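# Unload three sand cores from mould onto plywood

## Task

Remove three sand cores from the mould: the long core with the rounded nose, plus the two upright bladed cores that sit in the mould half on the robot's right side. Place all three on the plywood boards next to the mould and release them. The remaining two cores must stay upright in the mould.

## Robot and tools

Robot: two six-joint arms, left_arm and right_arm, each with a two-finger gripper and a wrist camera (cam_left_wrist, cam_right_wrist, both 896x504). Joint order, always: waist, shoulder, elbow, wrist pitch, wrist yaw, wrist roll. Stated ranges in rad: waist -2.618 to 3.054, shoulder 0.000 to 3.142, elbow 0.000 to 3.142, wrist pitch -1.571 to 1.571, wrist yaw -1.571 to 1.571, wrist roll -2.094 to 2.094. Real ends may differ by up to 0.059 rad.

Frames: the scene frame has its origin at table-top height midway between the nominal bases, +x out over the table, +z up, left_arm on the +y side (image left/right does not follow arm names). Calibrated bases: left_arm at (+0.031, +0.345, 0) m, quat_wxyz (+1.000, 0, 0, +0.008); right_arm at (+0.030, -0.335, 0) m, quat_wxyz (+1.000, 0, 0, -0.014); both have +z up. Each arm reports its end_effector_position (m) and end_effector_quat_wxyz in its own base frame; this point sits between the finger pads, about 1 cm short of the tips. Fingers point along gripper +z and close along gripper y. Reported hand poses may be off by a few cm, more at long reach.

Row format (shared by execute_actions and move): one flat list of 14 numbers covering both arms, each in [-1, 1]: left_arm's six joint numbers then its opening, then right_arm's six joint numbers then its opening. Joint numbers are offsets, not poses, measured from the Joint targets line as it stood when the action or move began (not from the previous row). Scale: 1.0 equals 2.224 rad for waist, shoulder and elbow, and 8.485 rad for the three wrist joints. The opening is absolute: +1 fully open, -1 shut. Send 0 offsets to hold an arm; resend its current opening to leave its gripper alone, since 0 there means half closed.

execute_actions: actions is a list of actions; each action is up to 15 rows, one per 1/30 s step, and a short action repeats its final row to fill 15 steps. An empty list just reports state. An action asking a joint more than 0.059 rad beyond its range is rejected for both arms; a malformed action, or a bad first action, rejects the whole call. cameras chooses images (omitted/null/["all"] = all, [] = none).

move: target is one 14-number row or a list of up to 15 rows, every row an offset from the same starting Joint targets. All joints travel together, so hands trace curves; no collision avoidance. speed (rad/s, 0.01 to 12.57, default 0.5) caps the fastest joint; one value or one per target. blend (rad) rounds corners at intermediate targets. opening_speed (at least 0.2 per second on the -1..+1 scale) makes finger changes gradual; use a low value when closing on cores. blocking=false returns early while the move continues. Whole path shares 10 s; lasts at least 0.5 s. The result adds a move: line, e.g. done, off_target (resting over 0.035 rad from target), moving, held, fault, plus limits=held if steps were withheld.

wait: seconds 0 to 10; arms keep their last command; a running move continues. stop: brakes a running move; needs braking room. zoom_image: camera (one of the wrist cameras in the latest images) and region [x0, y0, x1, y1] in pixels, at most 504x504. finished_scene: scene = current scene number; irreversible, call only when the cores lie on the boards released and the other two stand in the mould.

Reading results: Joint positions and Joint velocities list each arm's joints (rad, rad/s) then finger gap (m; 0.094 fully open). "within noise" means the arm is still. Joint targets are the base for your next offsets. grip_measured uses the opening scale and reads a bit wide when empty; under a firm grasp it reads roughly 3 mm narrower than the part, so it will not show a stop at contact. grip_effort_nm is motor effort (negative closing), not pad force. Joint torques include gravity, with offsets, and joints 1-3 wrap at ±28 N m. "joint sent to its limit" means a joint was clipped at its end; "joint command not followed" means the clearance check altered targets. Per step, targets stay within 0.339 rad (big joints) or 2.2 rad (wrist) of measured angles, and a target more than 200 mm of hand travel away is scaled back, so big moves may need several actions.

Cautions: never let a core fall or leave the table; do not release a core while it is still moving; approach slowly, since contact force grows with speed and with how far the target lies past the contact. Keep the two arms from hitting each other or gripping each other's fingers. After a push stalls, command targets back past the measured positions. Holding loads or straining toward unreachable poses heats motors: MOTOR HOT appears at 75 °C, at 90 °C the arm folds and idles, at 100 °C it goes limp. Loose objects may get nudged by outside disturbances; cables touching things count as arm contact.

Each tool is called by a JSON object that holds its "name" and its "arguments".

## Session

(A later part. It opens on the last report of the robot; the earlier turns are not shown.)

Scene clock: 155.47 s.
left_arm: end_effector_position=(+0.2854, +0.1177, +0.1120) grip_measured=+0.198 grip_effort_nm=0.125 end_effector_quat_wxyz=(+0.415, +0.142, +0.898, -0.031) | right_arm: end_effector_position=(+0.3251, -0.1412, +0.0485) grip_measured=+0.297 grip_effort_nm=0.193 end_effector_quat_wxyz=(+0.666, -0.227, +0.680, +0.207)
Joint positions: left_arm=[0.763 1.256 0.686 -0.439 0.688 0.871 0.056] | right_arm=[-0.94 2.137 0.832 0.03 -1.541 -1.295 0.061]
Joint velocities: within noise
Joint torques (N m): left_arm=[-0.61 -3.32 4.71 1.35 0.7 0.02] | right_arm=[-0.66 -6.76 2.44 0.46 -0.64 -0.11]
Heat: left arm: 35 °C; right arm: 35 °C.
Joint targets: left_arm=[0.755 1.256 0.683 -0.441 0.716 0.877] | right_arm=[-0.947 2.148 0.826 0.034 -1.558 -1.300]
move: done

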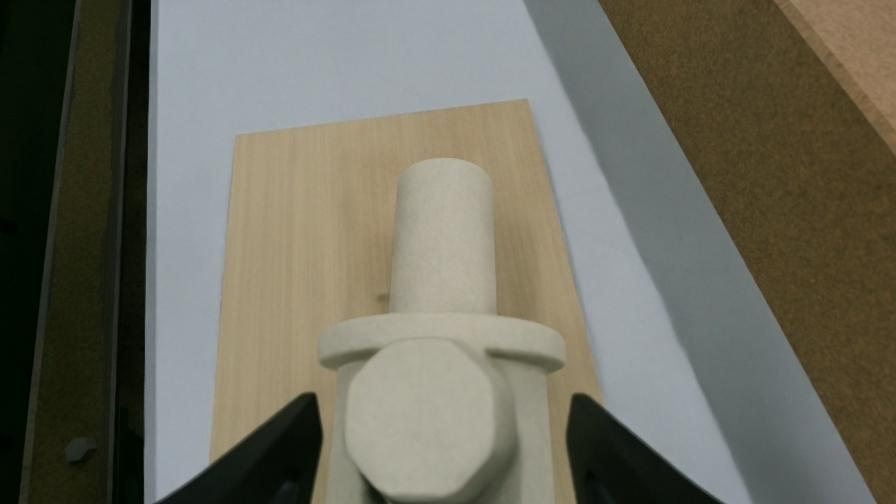

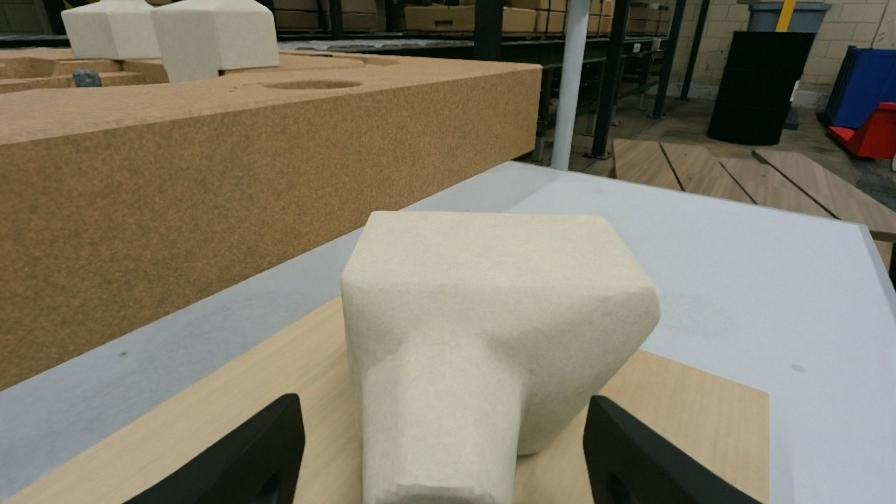

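{"name": "move", "arguments": {"target": [[0, -0.0094, 0.0526, -0.0164, 0, 0, 0.2, 0, -0.0742, 0.0076, -0.0229, 0, 0, 0.3],[0, -0.0270, 0.1749, -0.0423, 0, 0, 0.2, 0, -0.2154, 0.1232, -0.0902, 0, 0, 0.3],[-0.3844, -0.2050, 0.0976, -0.0128, -0.0431, -0.0562, 0.2, 0.3359, -0.2689, 0.3031, -0.1101, 0.1247, 0.0825, 0.3],[-0.7711, -0.3737, 0.0036, 0.0206, -0.0844, -0.1034, 0.2, 0.6673, -0.1403, 0.1237, 0.0851, 0.2414, 0.1532, 0.6]], "speed": [0.2, 0.5, 0.8, 0.8], "blend": 0.08}}

Scene clock: 186.97 s.
left_arm: end_effector_position=(+0.1447, -0.2046, +0.3461) grip_measured=+0.198 grip_effort_nm=0.125 end_effector_quat_wxyz=(+0.620, +0.333, +0.634, -0.322) | right_arm: end_effector_position=(+0.5052, +0.2050, +0.2611) grip_measured=+0.597 grip_effort_nm=0.178 end_effector_quat_wxyz=(+0.711, -0.020, +0.703, +0.015)
Joint positions: left_arm=[-0.952 0.438 0.701 -0.286 0.01 0.006 0.056] | right_arm=[0.538 1.827 1.111 0.727 0.489 -0.013 0.075]
Joint velocities: within noise
Joint torques (N m): left_arm=[-0.53 0.72 4.53 2.41 -0.09 -0.12] | right_arm=[-0.13 -7.56 5.14 1.72 0 0.1]
Heat: left arm: 35 °C; right arm: 36 °C.
Joint targets: left_arm=[-0.960 0.425 0.691 -0.266 0.000 -0.001] | right_arm=[0.537 1.836 1.101 0.756 0.490 -0.001]
move: done

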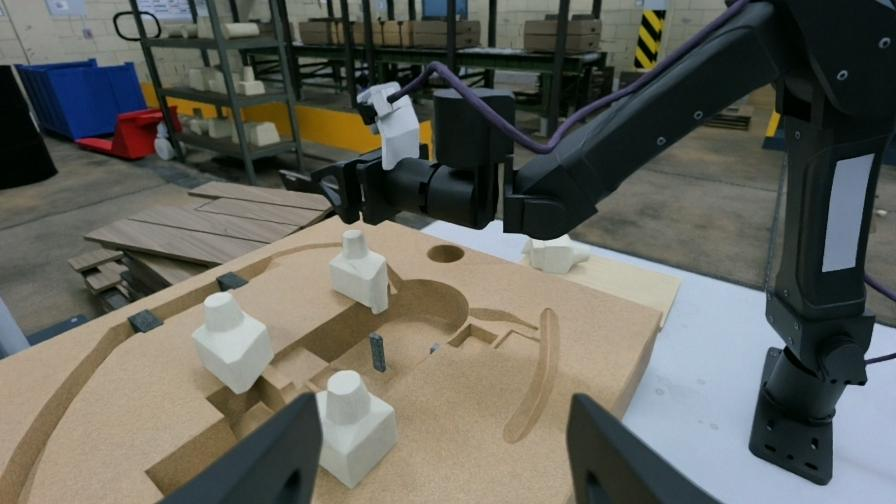

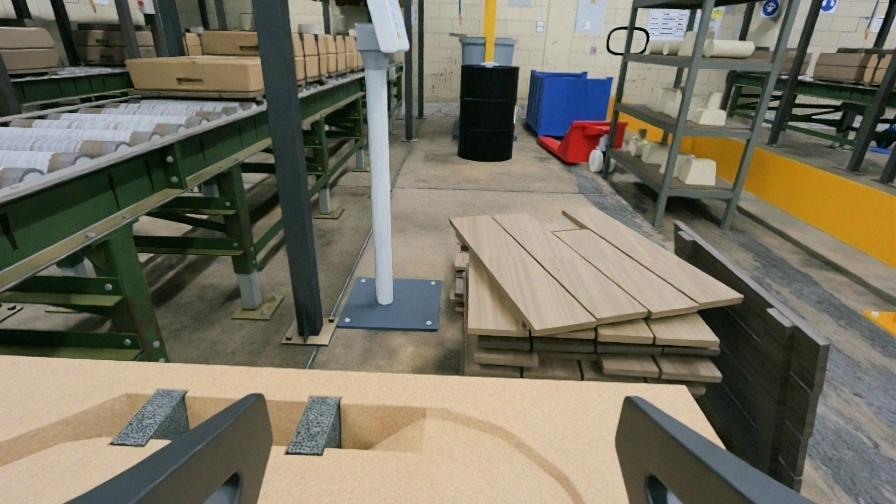

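{"name": "move", "arguments": {"target": [0, 0, 0, 0, 0, 0, 0.2, -0.0009, 0.0157, 0.0661, -0.0612, 0, 0.0199, 0.6], "speed": 0.3}}

{"name": "zoom_image", "arguments": {"camera": "cam_left_wrist", "region": [260, 120, 510, 320]}}

Scene clock: 191.83 s.
left_arm: end_effector_position=(+0.1447, -0.2046, +0.3462) grip_measured=+0.198 grip_effort_nm=0.125 end_effector_quat_wxyz=(+0.620, +0.333, +0.634, -0.322) | right_arm: end_effector_position=(+0.5025, +0.2033, +0.1821) grip_measured=+0.597 grip_effort_nm=0.178 end_effector_quat_wxyz=(+0.570, -0.023, +0.821, -0.009)
Joint positions: left_arm=[-0.952 0.438 0.701 -0.286 0.01 0.005 0.056] | right_arm=[0.538 1.859 1.214 0.237 0.489 0.156 0.075]
Joint velocities: within noise
Joint torques (N m): left_arm=[-0.58 0.73 4.51 2.41 -0.09 -0.13] | right_arm=[-0.2 -7.64 8.72 1.45 0.1 0.09]
Heat: left arm: 36 °C; right arm: 36 °C.
Joint targets: left_arm=[-0.960 0.425 0.691 -0.266 0.000 -0.001] | right_arm=[0.535 1.871 1.248 0.237 0.490 0.168]
move: done

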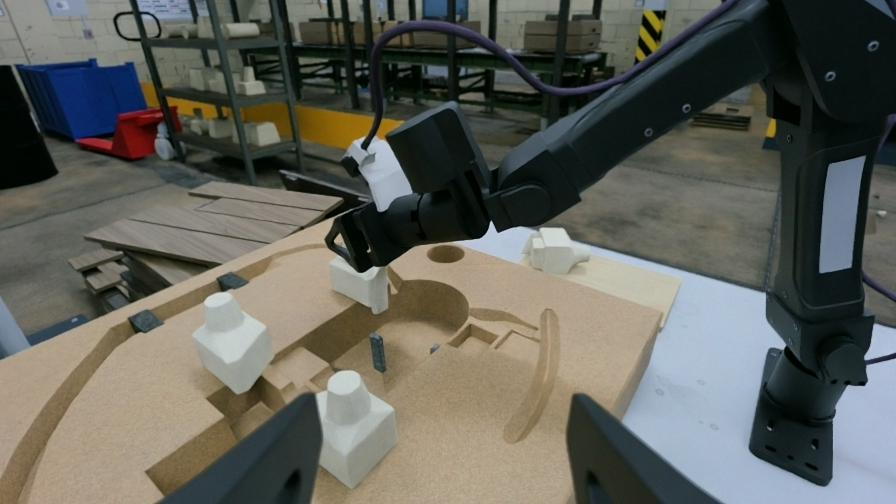

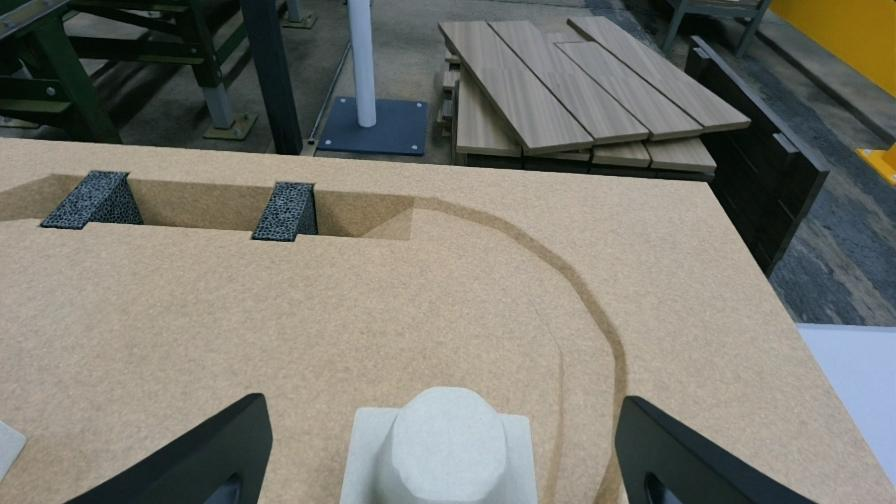

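Scaled by 2.016.

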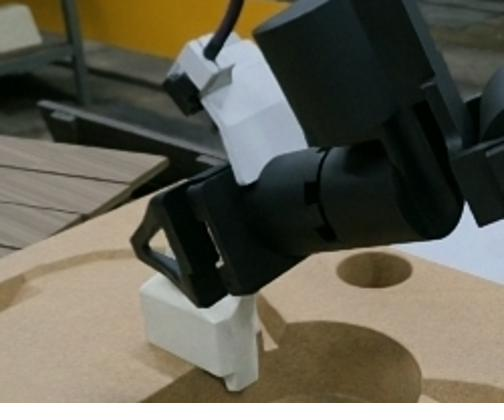

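{"name": "move", "arguments": {"target": [0, 0, 0, 0, 0, 0, 0.2, -0.001, 0.0130, -0.0103, 0.0004, 0, 0, 0.6], "speed": 0.1}}

{"name": "zoom_image", "arguments": {"camera": "cam_left_wrist", "region": [260, 120, 510, 320]}}

Scene clock: 198.33 s.
left_arm: end_effector_position=(+0.1447, -0.2046, +0.3462) grip_measured=+0.198 grip_effort_nm=0.120 end_effector_quat_wxyz=(+0.620, +0.333, +0.634, -0.322) | right_arm: end_effector_position=(+0.5039, +0.2041, +0.1663) grip_measured=+0.597 grip_effort_nm=0.183 end_effector_quat_wxyz=(+0.559, -0.028, +0.829, -0.015)
Joint positions: left_arm=[-0.952 0.438 0.701 -0.286 0.01 0.005 0.056] | right_arm=[0.538 1.889 1.214 0.236 0.489 0.156 0.075]
Joint velocities: within noise
Joint torques (N m): left_arm=[-0.54 0.73 4.51 2.41 -0.09 -0.13] | right_arm=[-0.4 -7.86 6.78 1.44 0.11 0.09]
Heat: left arm: 38 °C; right arm: 37 °C.
Joint targets: left_arm=[-0.960 0.425 0.691 -0.266 0.000 -0.001] | right_arm=[0.533 1.900 1.225 0.240 0.490 0.168]
move: done

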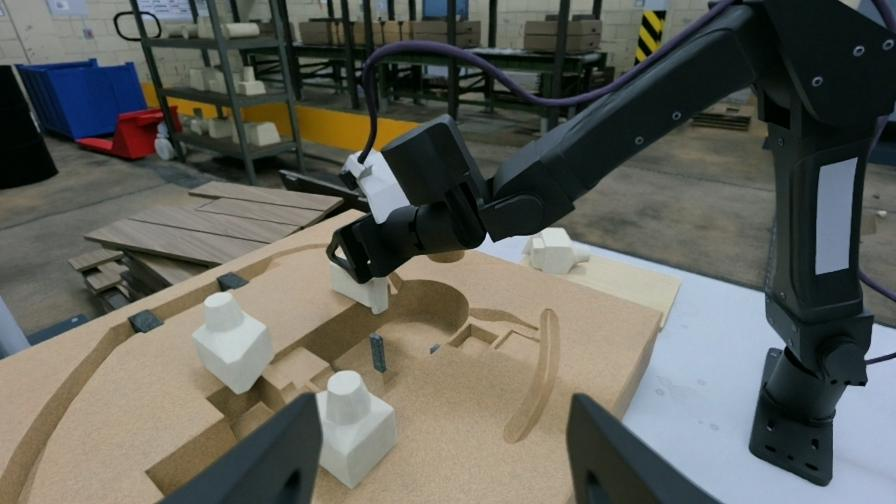

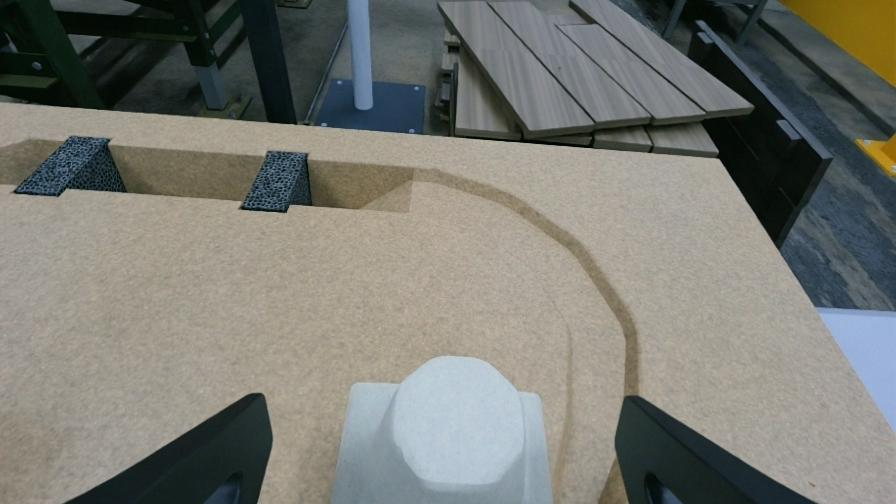

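Scaled by 2.016.

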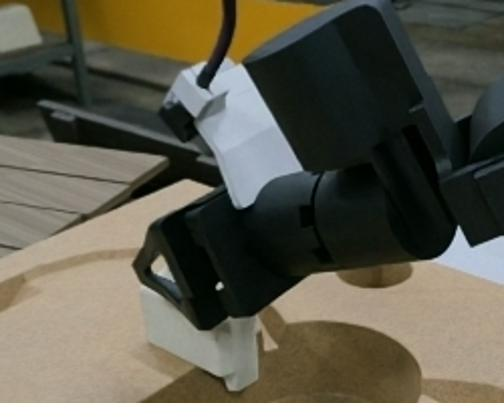

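{"name": "move", "arguments": {"target": [[0, 0, 0, 0, 0, 0, 0.2, -0.0018, 0.0075, -0.003, -0.001, 0, 0, 0.6],[0, 0, 0, 0, 0, 0, 0.2, -0.0018, 0.0075, -0.003, -0.001, 0, 0, -0.5]], "speed": 0.1, "opening_speed": 0.4}}

{"name": "zoom_image", "arguments": {"camera": "cam_left_wrist", "region": [260, 120, 510, 320]}}

Scene clock: 206.10 s.
left_arm: end_effector_position=(+0.1448, -0.2045, +0.3462) grip_measured=+0.198 grip_effort_nm=0.120 end_effector_quat_wxyz=(+0.620, +0.332, +0.634, -0.322) | right_arm: end_effector_position=(+0.5039, +0.2042, +0.1567) grip_measured=-0.297 grip_effort_nm=-1.004 end_effector_quat_wxyz=(+0.551, -0.029, +0.834, -0.019)
Joint positions: left_arm=[-0.952 0.438 0.701 -0.286 0.009 0.005 0.056] | right_arm=[0.538 1.905 1.214 0.23 0.489 0.161 0.033]
Joint velocities: within noise
Joint torques (N m): left_arm=[-0.53 0.69 4.45 2.4 -0.08 -0.12] | right_arm=[-0.77 -7.88 6.22 1.41 0.11 0.05]
Heat: left arm: 39 °C; right arm: 38 °C.
Joint targets: left_arm=[-0.960 0.425 0.691 -0.266 0.000 -0.001] | right_arm=[0.529 1.917 1.219 0.231 0.490 0.168]
move: done

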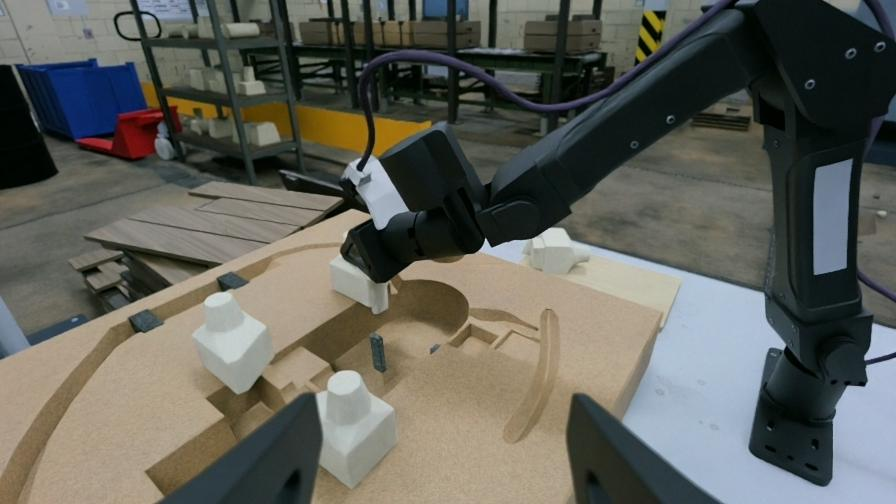

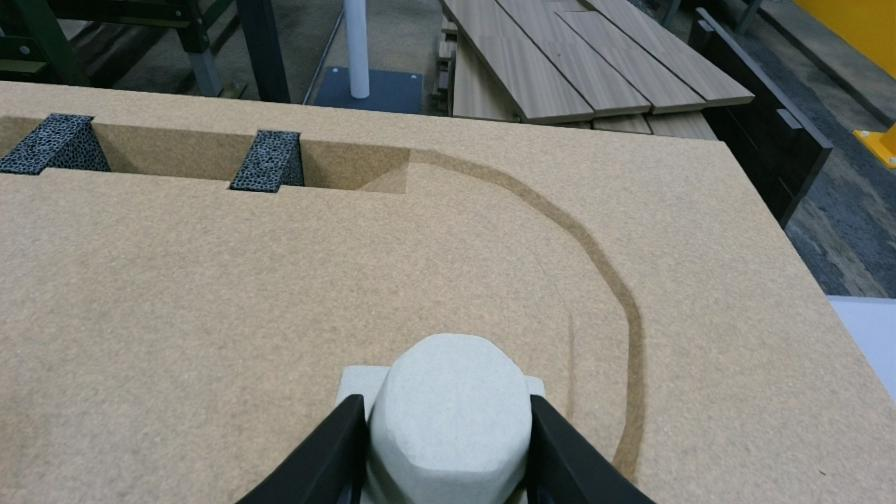

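Scaled by 2.016.

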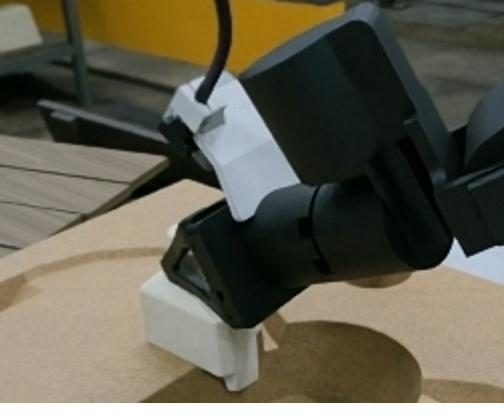

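{"name": "move", "arguments": {"target": [[0, 0, 0, 0, 0, 0, 0.2, 0, -0.0369, 0.0656, -0.0249, 0, 0, -0.5],[0, 0, 0, 0, 0, 0, 0.2, 0, -0.0526, 0.1466, -0.0431, 0, 0, -0.5]], "speed": [0.12, 0.2], "blend": 0.02}}

Scene clock: 214.13 s.
left_arm: end_effector_position=(+0.1448, -0.2045, +0.3462) grip_measured=+0.198 grip_effort_nm=0.120 end_effector_quat_wxyz=(+0.620, +0.332, +0.634, -0.322) | right_arm: end_effector_position=(+0.5050, +0.2066, +0.2212) grip_measured=-0.299 grip_effort_nm=-1.004 end_effector_quat_wxyz=(+0.516, -0.042, +0.855, -0.027)
Joint positions: left_arm=[-0.952 0.438 0.701 -0.286 0.009 0.005 0.056] | right_arm=[0.535 1.856 1.493 -0.189 0.47 0.17 0.033]
Joint velocities: within noise
Joint torques (N m): left_arm=[-0.55 0.69 4.42 2.43 -0.11 -0.13] | right_arm=[-0.57 -13.45 10.4 1.87 0.31 -0.06]
Heat: left arm: 41 °C; right arm: 41 °C.
Joint targets: left_arm=[-0.960 0.425 0.691 -0.267 0.000 -0.001] | right_arm=[0.529 1.800 1.545 -0.134 0.490 0.168]
move: off_target (right_arm); right_arm: the shoulder is farthest, 0.056 rad from its target

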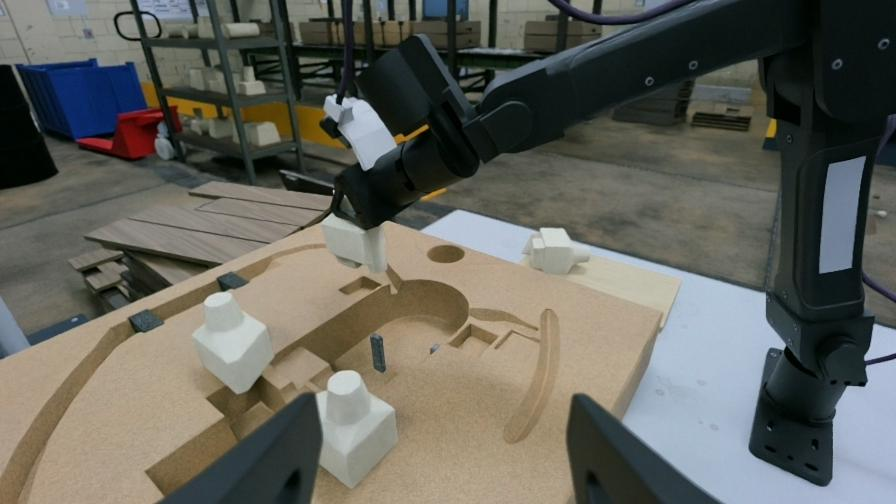

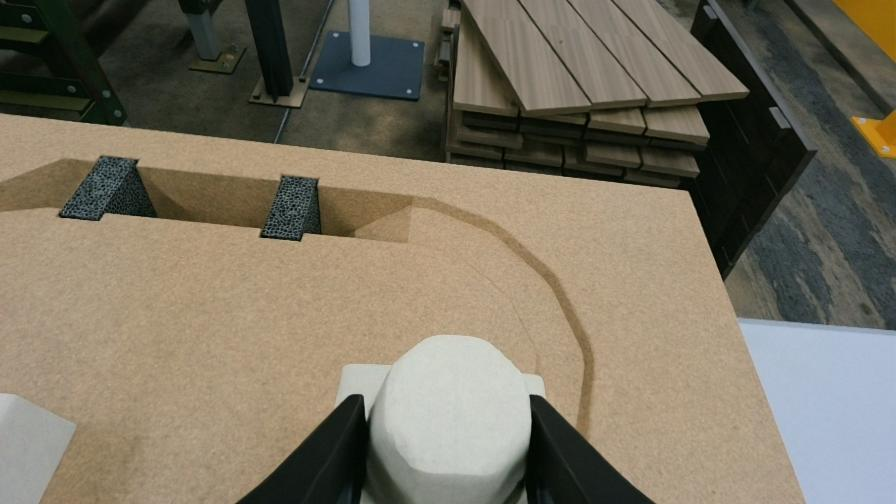

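{"name": "move", "arguments": {"target": [[0, 0, 0, 0, 0, 0, 0.2, -0.4060, -0.2338, -0.0301, -0.1195, -0.0577, -0.0198, -0.5],[0, 0, 0, 0, 0, 0, 0.2, -0.5751, -0.0899, -0.0607, -0.1392, -0.0754, 0.0214, -0.5],[0, 0, 0, 0, 0, 0, 0.2, -0.6117, 0.0612, 0.0043, -0.1583, -0.0923, 0.0629, -0.5]], "speed": [0.6, 0.4, 0.3], "blend": 0.06}}

{"name": "zoom_image", "arguments": {"camera": "cam_left_wrist", "region": [450, 120, 750, 370]}}

Scene clock: 234.70 s.
left_arm: end_effector_position=(+0.1448, -0.2045, +0.3462) grip_measured=+0.198 grip_effort_nm=0.129 end_effector_quat_wxyz=(+0.620, +0.332, +0.634, -0.322) | right_arm: end_effector_position=(+0.2360, -0.1858, +0.0874) grip_measured=-0.300 grip_effort_nm=-1.004 end_effector_quat_wxyz=(-0.127, +0.689, +0.700, +0.138)
Joint positions: left_arm=[-0.952 0.438 0.701 -0.286 0.009 0.005 0.056] | right_arm=[-0.825 1.936 1.519 -1.428 -0.262 0.693 0.033]
Joint velocities: within noise
Joint torques (N m): left_arm=[-0.58 0.72 4.56 2.42 -0.09 -0.11] | right_arm=[-0.64 -7.9 7.49 -0.81 -0.42 0.04]
Heat: left arm: 43 °C; right arm: 43 °C.
Joint targets: left_arm=[-0.960 0.425 0.691 -0.267 0.000 -0.001] | right_arm=[-0.832 1.936 1.554 -1.478 -0.293 0.702]
move: off_target (right_arm); right_arm: the wrist pitch is farthest, 0.049 rad from its target

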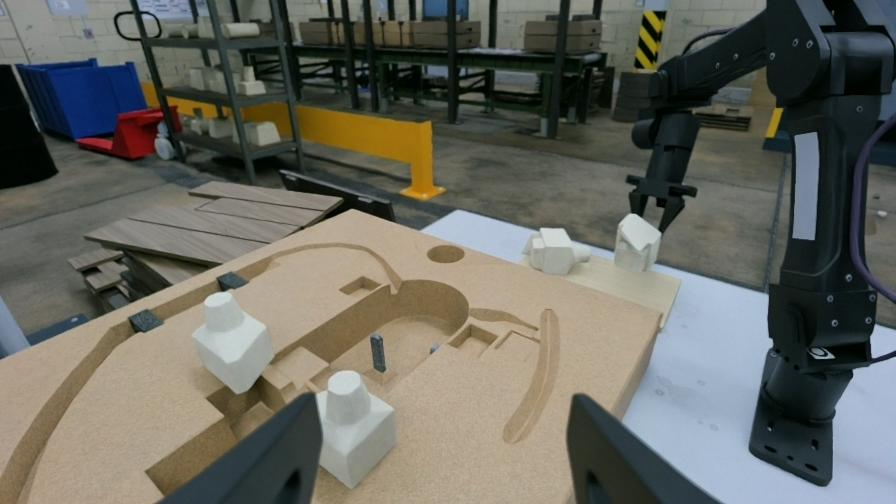

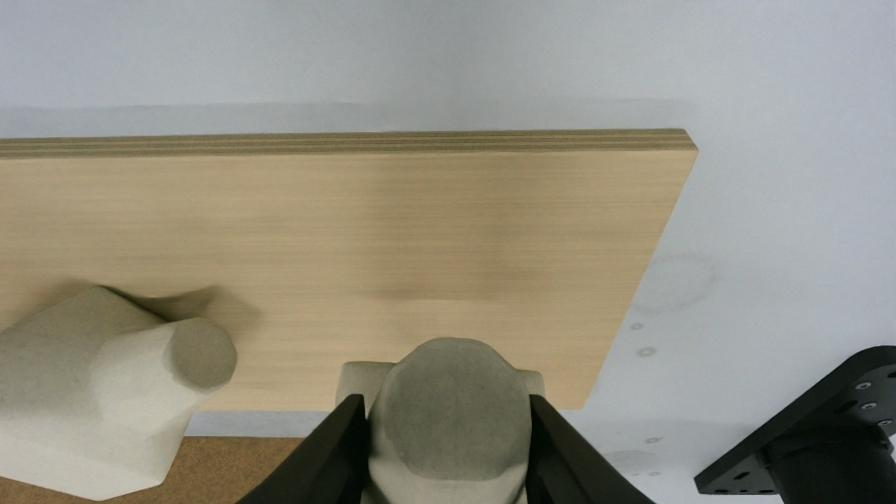

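Scaled by 1.680.

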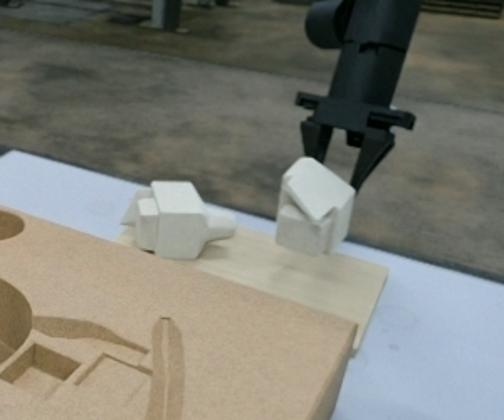

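{"name": "move", "arguments": {"target": [[0, 0, 0, 0, 0, 0, 0.2, 0, 0.0184, -0.0427, 0.0147, -0.0024, 0, -0.5],[0, 0, 0, 0, 0, 0, 0.2, 0, 0.0225, -0.0549, 0.0191, -0.0024, 0, -0.5]], "speed": [0.15, 0.08]}}

{"name": "zoom_image", "arguments": {"camera": "cam_left_wrist", "region": [500, 170, 700, 320]}}

Scene clock: 240.17 s.
left_arm: end_effector_position=(+0.1448, -0.2045, +0.3462) grip_measured=+0.198 grip_effort_nm=0.120 end_effector_quat_wxyz=(+0.620, +0.332, +0.634, -0.322) | right_arm: end_effector_position=(+0.2413, -0.1866, +0.0523) grip_measured=-0.300 grip_effort_nm=-1.004 end_effector_quat_wxyz=(-0.125, +0.689, +0.698, +0.147)
Joint positions: left_arm=[-0.952 0.438 0.701 -0.286 0.009 0.005 0.056] | right_arm=[-0.825 1.982 1.436 -1.298 -0.281 0.694 0.033]
Joint velocities: within noise
Joint torques (N m): left_arm=[-0.61 0.73 4.53 2.4 -0.07 -0.11] | right_arm=[-0.61 -7.8 4.21 -0.49 -0.44 0.05]
Heat: left arm: 43 °C; right arm: 42 °C.
Joint targets: left_arm=[-0.960 0.425 0.691 -0.267 0.000 -0.001] | right_arm=[-0.832 1.986 1.432 -1.315 -0.313 0.702]
move: done

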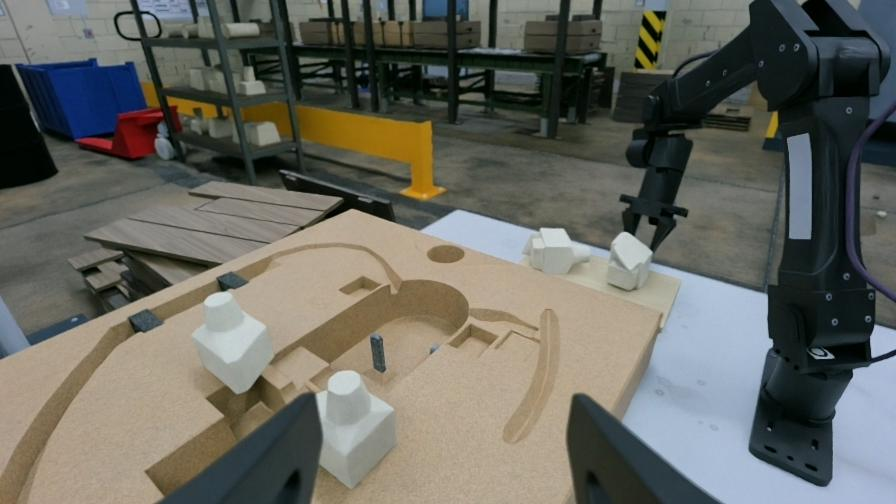

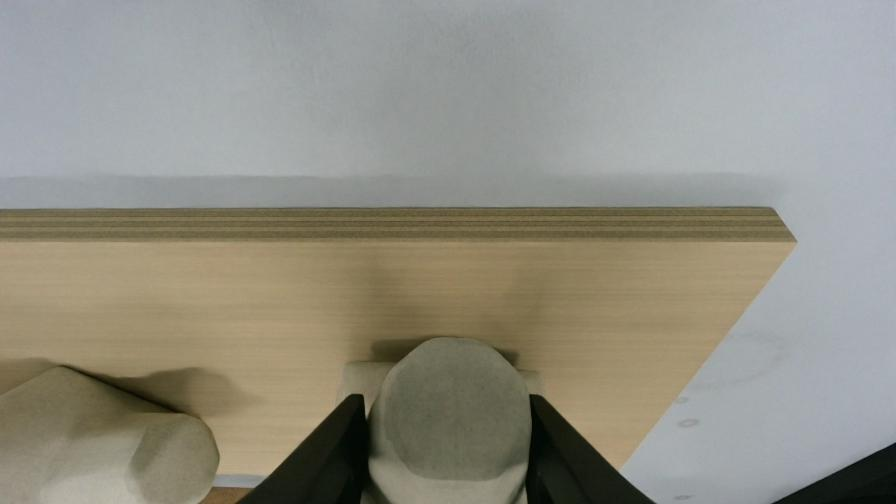

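Scaled by 2.520.

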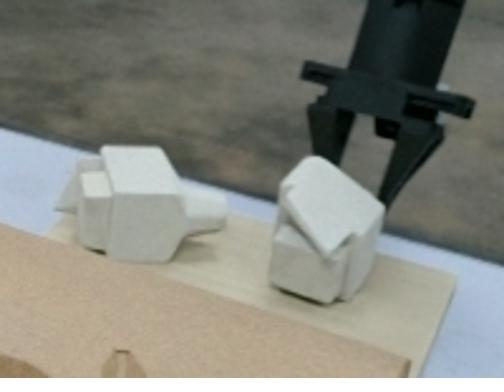

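{"name": "move", "arguments": {"target": [[0, 0, 0, 0, 0, 0, 0.2, 0, 0.0031, -0.0094, 0.0033, 0, 0, -0.5],[0, 0, 0, 0, 0, 0, 0.2, 0, 0.0060, -0.0160, 0.0040, 0.002, 0, -0.5]], "speed": [0.06, 0.06]}}

{"name": "zoom_image", "arguments": {"camera": "cam_left_wrist", "region": [500, 170, 700, 320]}}

Scene clock: 244.60 s.
left_arm: end_effector_position=(+0.1448, -0.2045, +0.3462) grip_measured=+0.198 grip_effort_nm=0.120 end_effector_quat_wxyz=(+0.620, +0.332, +0.634, -0.322) | right_arm: end_effector_position=(+0.2402, -0.1838, +0.0454) grip_measured=-0.300 grip_effort_nm=-1.004 end_effector_quat_wxyz=(-0.128, +0.690, +0.696, +0.152)
Joint positions: left_arm=[-0.952 0.438 0.701 -0.286 0.009 0.005 0.056] | right_arm=[-0.826 1.985 1.409 -1.273 -0.29 0.696 0.033]
Joint velocities: within noise
Joint torques (N m): left_arm=[-0.54 0.64 4.49 2.42 -0.07 -0.12] | right_arm=[-0.54 -6.99 3.52 -0.42 -0.21 0.02]
Heat: left arm: 43 °C; right arm: 42 °C.
Joint targets: left_arm=[-0.960 0.425 0.691 -0.267 0.000 -0.001] | right_arm=[-0.832 1.999 1.396 -1.281 -0.296 0.702]
move: done

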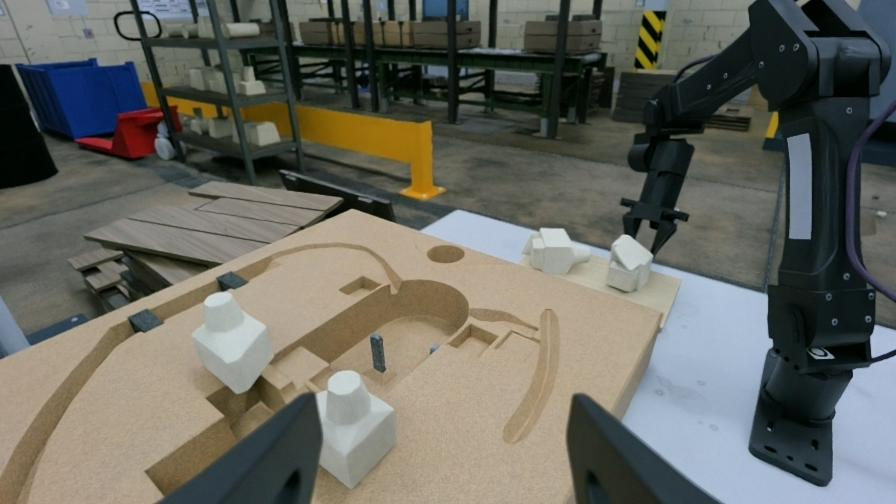

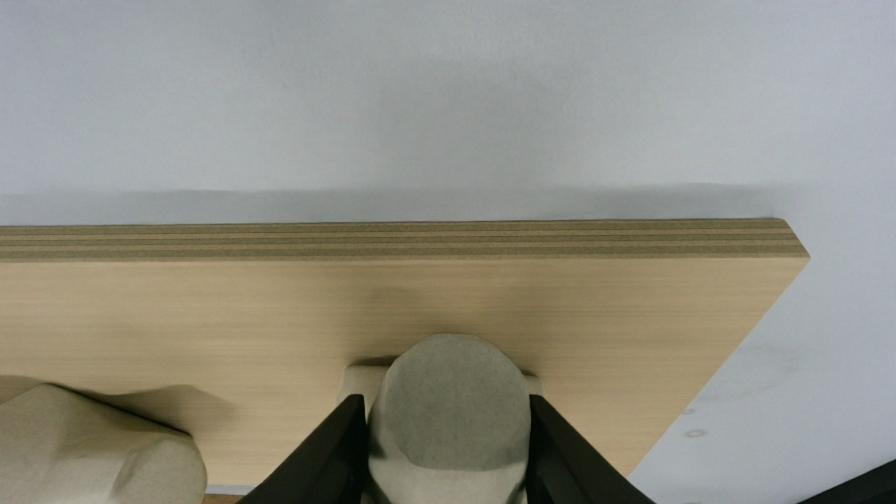

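Scaled by 2.520.

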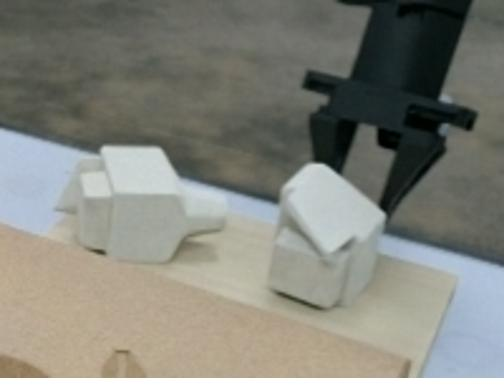

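{"name": "move", "arguments": {"target": [0, 0, 0, 0, 0, 0, 0.2, 0, 0.0040, -0.0110, 0.0, 0.002, 0, -0.5], "speed": 0.06}}

{"name": "zoom_image", "arguments": {"camera": "cam_left_wrist", "region": [560, 200, 690, 310]}}

Scene clock: 249.20 s.
left_arm: end_effector_position=(+0.1448, -0.2045, +0.3463) grip_measured=+0.198 grip_effort_nm=0.120 end_effector_quat_wxyz=(+0.620, +0.332, +0.633, -0.322) | right_arm: end_effector_position=(+0.2378, -0.1812, +0.0429) grip_measured=-0.300 grip_effort_nm=-1.009 end_effector_quat_wxyz=(-0.133, +0.691, +0.693, +0.154)
Joint positions: left_arm=[-0.952 0.438 0.701 -0.286 0.009 0.005 0.056] | right_arm=[-0.828 1.986 1.396 -1.27 -0.294 0.696 0.033]
Joint velocities: within noise
Joint torques (N m): left_arm=[-0.49 0.75 4.53 2.42 -0.07 -0.14] | right_arm=[-0.29 -6.35 2.66 -0.46 0 0.03]
Heat: left arm: 44 °C; right arm: 40 °C.
Joint targets: left_arm=[-0.960 0.425 0.691 -0.266 0.000 -0.001] | right_arm=[-0.832 2.008 1.372 -1.281 -0.279 0.702]
move: done

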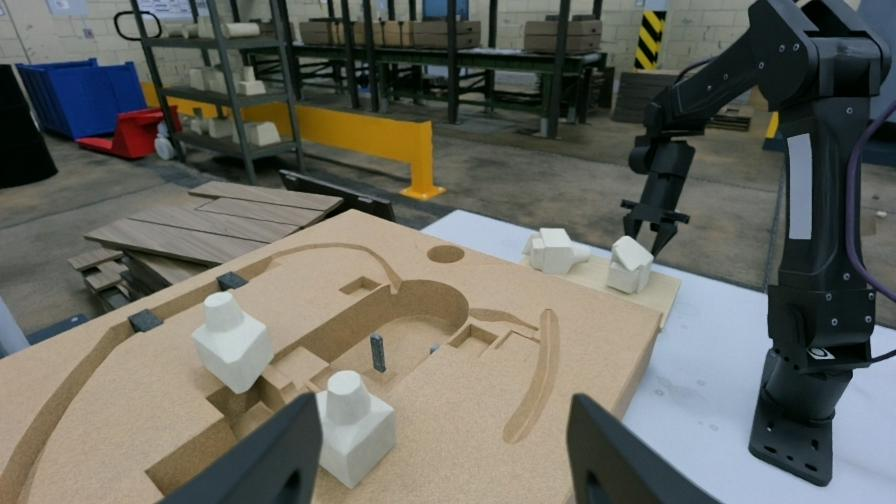

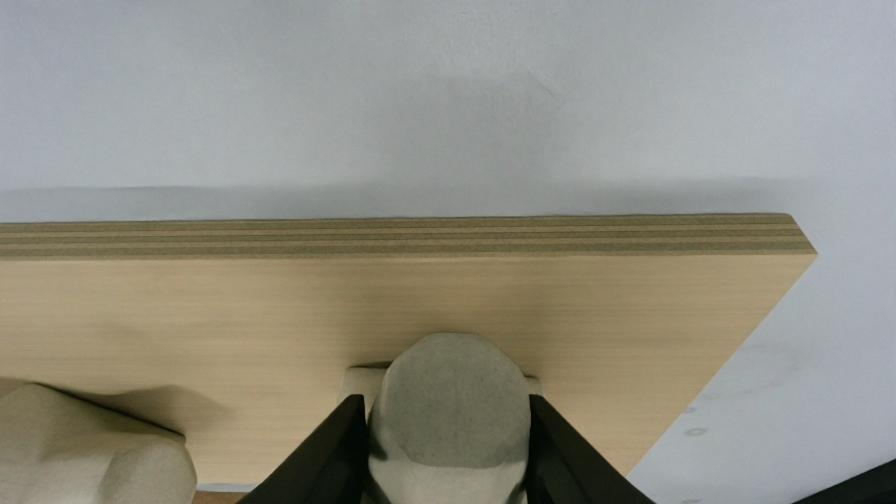

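Scaled by 3.877.

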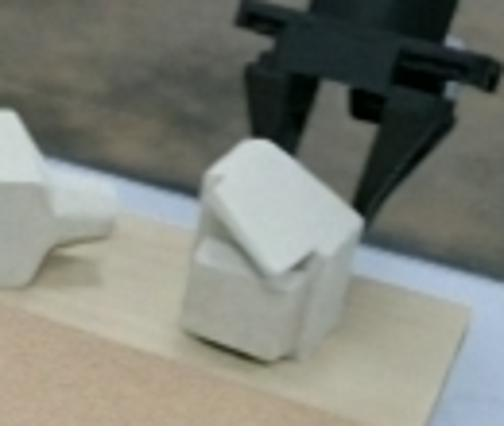

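{"name": "move", "arguments": {"target": [0, 0, 0, 0, 0, 0, 0.2, 0.001, -0.004, 0.007, 0.0008, 0, 0, -0.1], "speed": 0.03, "opening_speed": 0.2}}

{"name": "zoom_image", "arguments": {"camera": "cam_left_wrist", "region": [560, 200, 690, 310]}}

Scene clock: 254.37 s.
left_arm: end_effector_position=(+0.1448, -0.2045, +0.3463) grip_measured=+0.198 grip_effort_nm=0.125 end_effector_quat_wxyz=(+0.620, +0.332, +0.633, -0.322) | right_arm: end_effector_position=(+0.2365, -0.1823, +0.0424) grip_measured=-0.103 grip_effort_nm=0.183 end_effector_quat_wxyz=(-0.133, +0.691, +0.694, +0.149)
Joint positions: left_arm=[-0.952 0.438 0.701 -0.286 0.009 0.005 0.056] | right_arm=[-0.828 1.986 1.396 -1.27 -0.285 0.696 0.042]
Joint velocities: within noise
Joint torques (N m): left_arm=[-0.57 0.73 4.53 2.4 -0.07 -0.15] | right_arm=[-0.1 -7.04 3.78 -0.41 -0.1 0.03]
Heat: left arm: 44 °C; right arm: 39 °C.
Joint targets: left_arm=[-0.960 0.425 0.691 -0.266 0.000 0.000] | right_arm=[-0.829 1.999 1.388 -1.275 -0.279 0.702]
move: done

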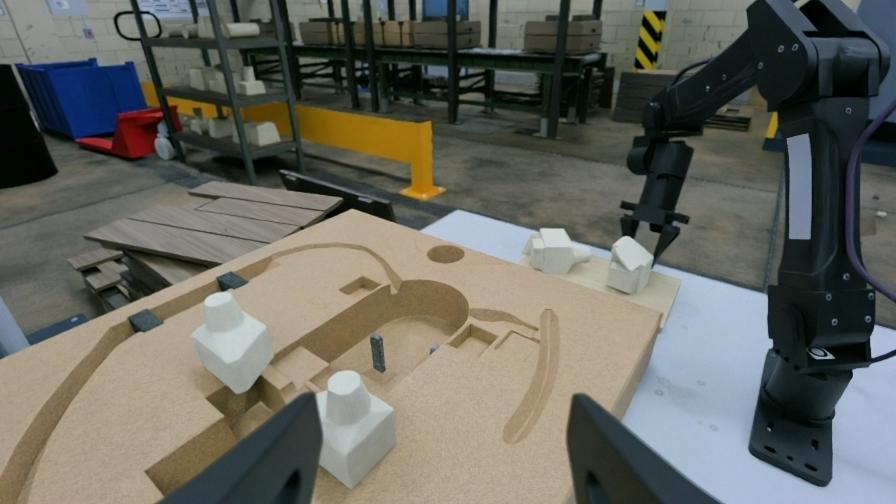

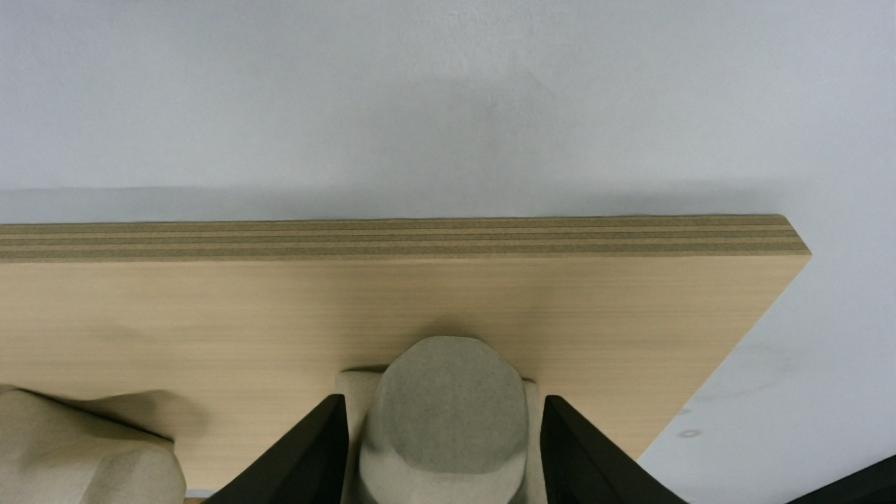

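Scaled by 3.877.

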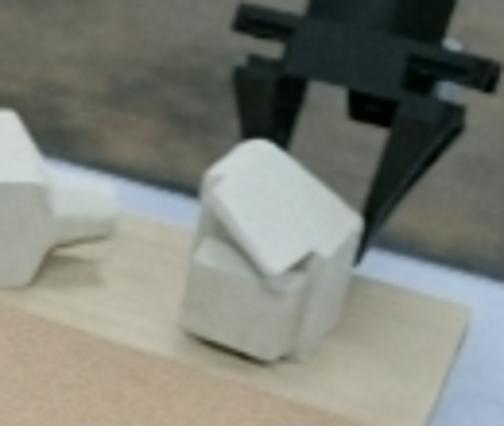

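{"name": "move", "arguments": {"target": [[0, 0, 0, 0, 0, 0, 0.2, 0, 0, 0, 0, 0, 0, 0.3],[0, 0, 0, 0, 0, 0, 0.2, 0, -0.0283, 0.0749, -0.0238, 0, 0, 0.3],[0, 0, 0, 0, 0, 0, 0.2, 0, -0.1794, 0.0728, -0.0206, 0, 0, 0.3]], "speed": [0.2, 0.2, 0.5], "opening_speed": 0.4, "blend": [0, 0.02, 0]}}

{"name": "zoom_image", "arguments": {"camera": "cam_left_wrist", "region": [500, 200, 690, 310]}}

Scene clock: 262.37 s.
left_arm: end_effector_position=(+0.1448, -0.2045, +0.3463) grip_measured=+0.198 grip_effort_nm=0.125 end_effector_quat_wxyz=(+0.620, +0.332, +0.634, -0.322) | right_arm: end_effector_position=(+0.2333, -0.1790, +0.1796) grip_measured=+0.297 grip_effort_nm=0.173 end_effector_quat_wxyz=(+0.028, +0.682, +0.718, +0.140)
Joint positions: left_arm=[-0.952 0.438 0.701 -0.286 0.009 0.005 0.056] | right_arm=[-0.828 1.614 1.527 -1.446 -0.284 0.696 0.061]
Joint velocities: within noise
Joint torques (N m): left_arm=[-0.51 0.66 4.48 2.41 -0.09 -0.12] | right_arm=[-0.09 -6.84 6.86 0.14 -0.1 0.02]
Heat: left arm: 45 °C; right arm: 39 °C.
Joint targets: left_arm=[-0.960 0.425 0.691 -0.266 0.000 -0.001] | right_arm=[-0.829 1.600 1.550 -1.450 -0.279 0.702]
move: done

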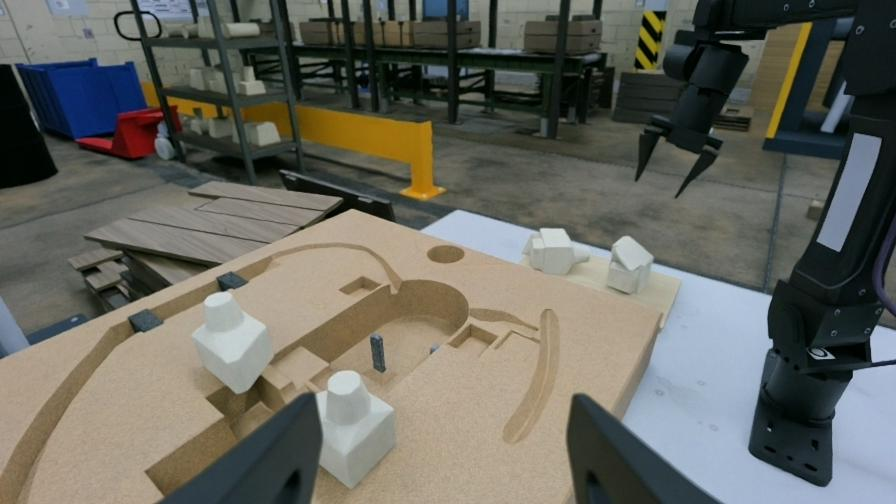

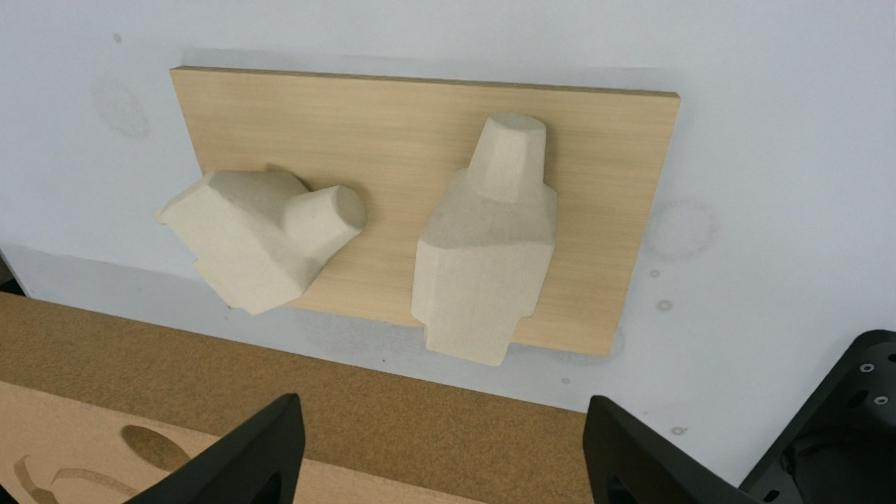

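Scaled by 2.653.

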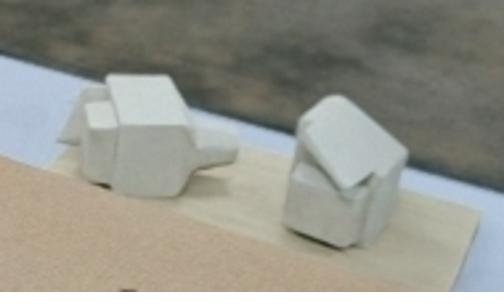

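{"name": "move", "arguments": {"target": [0.64, 0.12, 0.2, -0.075, 0, 0, 0.2, 0, 0, 0, 0, 0, 0, 0.3], "speed": 1.0, "cameras": ["cam_left_wrist"]}}

Scene clock: 280.23 s.
left_arm: end_effector_position=(+0.2118, +0.1041, +0.3271) grip_measured=+0.198 grip_effort_nm=0.120 end_effector_quat_wxyz=(+0.506, -0.190, +0.833, +0.117) | right_arm: end_effector_position=(+0.2333, -0.1790, +0.1796) grip_measured=+0.297 grip_effort_nm=0.183 end_effector_quat_wxyz=(+0.028, +0.682, +0.718, +0.140)
Joint positions: left_arm=[0.455 0.689 1.11 -0.899 0.004 0.005 0.056] | right_arm=[-0.828 1.614 1.527 -1.446 -0.284 0.696 0.061]
Joint velocities: within noise
Joint torques (N m): left_arm=[0.68 1.33 6.89 2.05 -0.02 -0.15] | right_arm=[-0.09 -6.83 6.9 0.13 -0.1 0.03]
Heat: left arm: 45 °C; right arm: 38 °C.
Joint targets: left_arm=[0.463 0.692 1.135 -0.903 0.000 -0.001] | right_arm=[-0.829 1.600 1.550 -1.450 -0.279 0.702]
move: done
Images, in order (width x height): cam_left_wrist 896x504.

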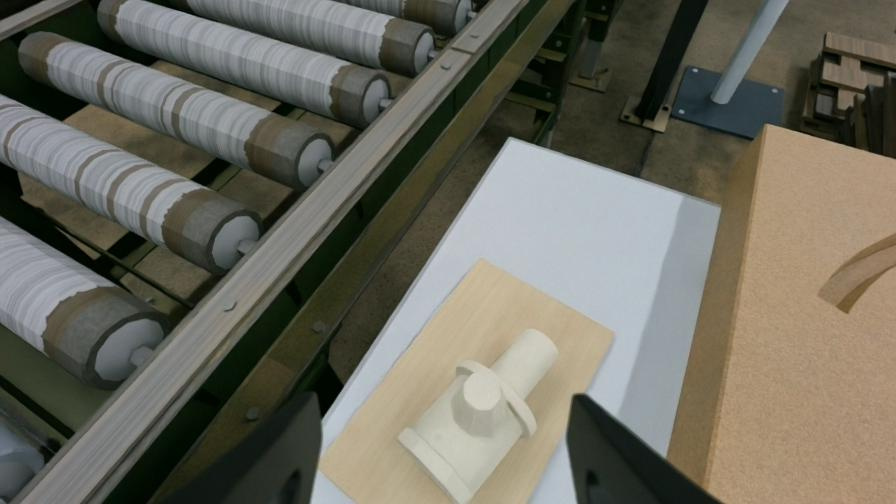

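All three cores are on the boards and released.

{"name": "finished_scene", "arguments": {"scene": 2}}

The scene is finished: the task was done.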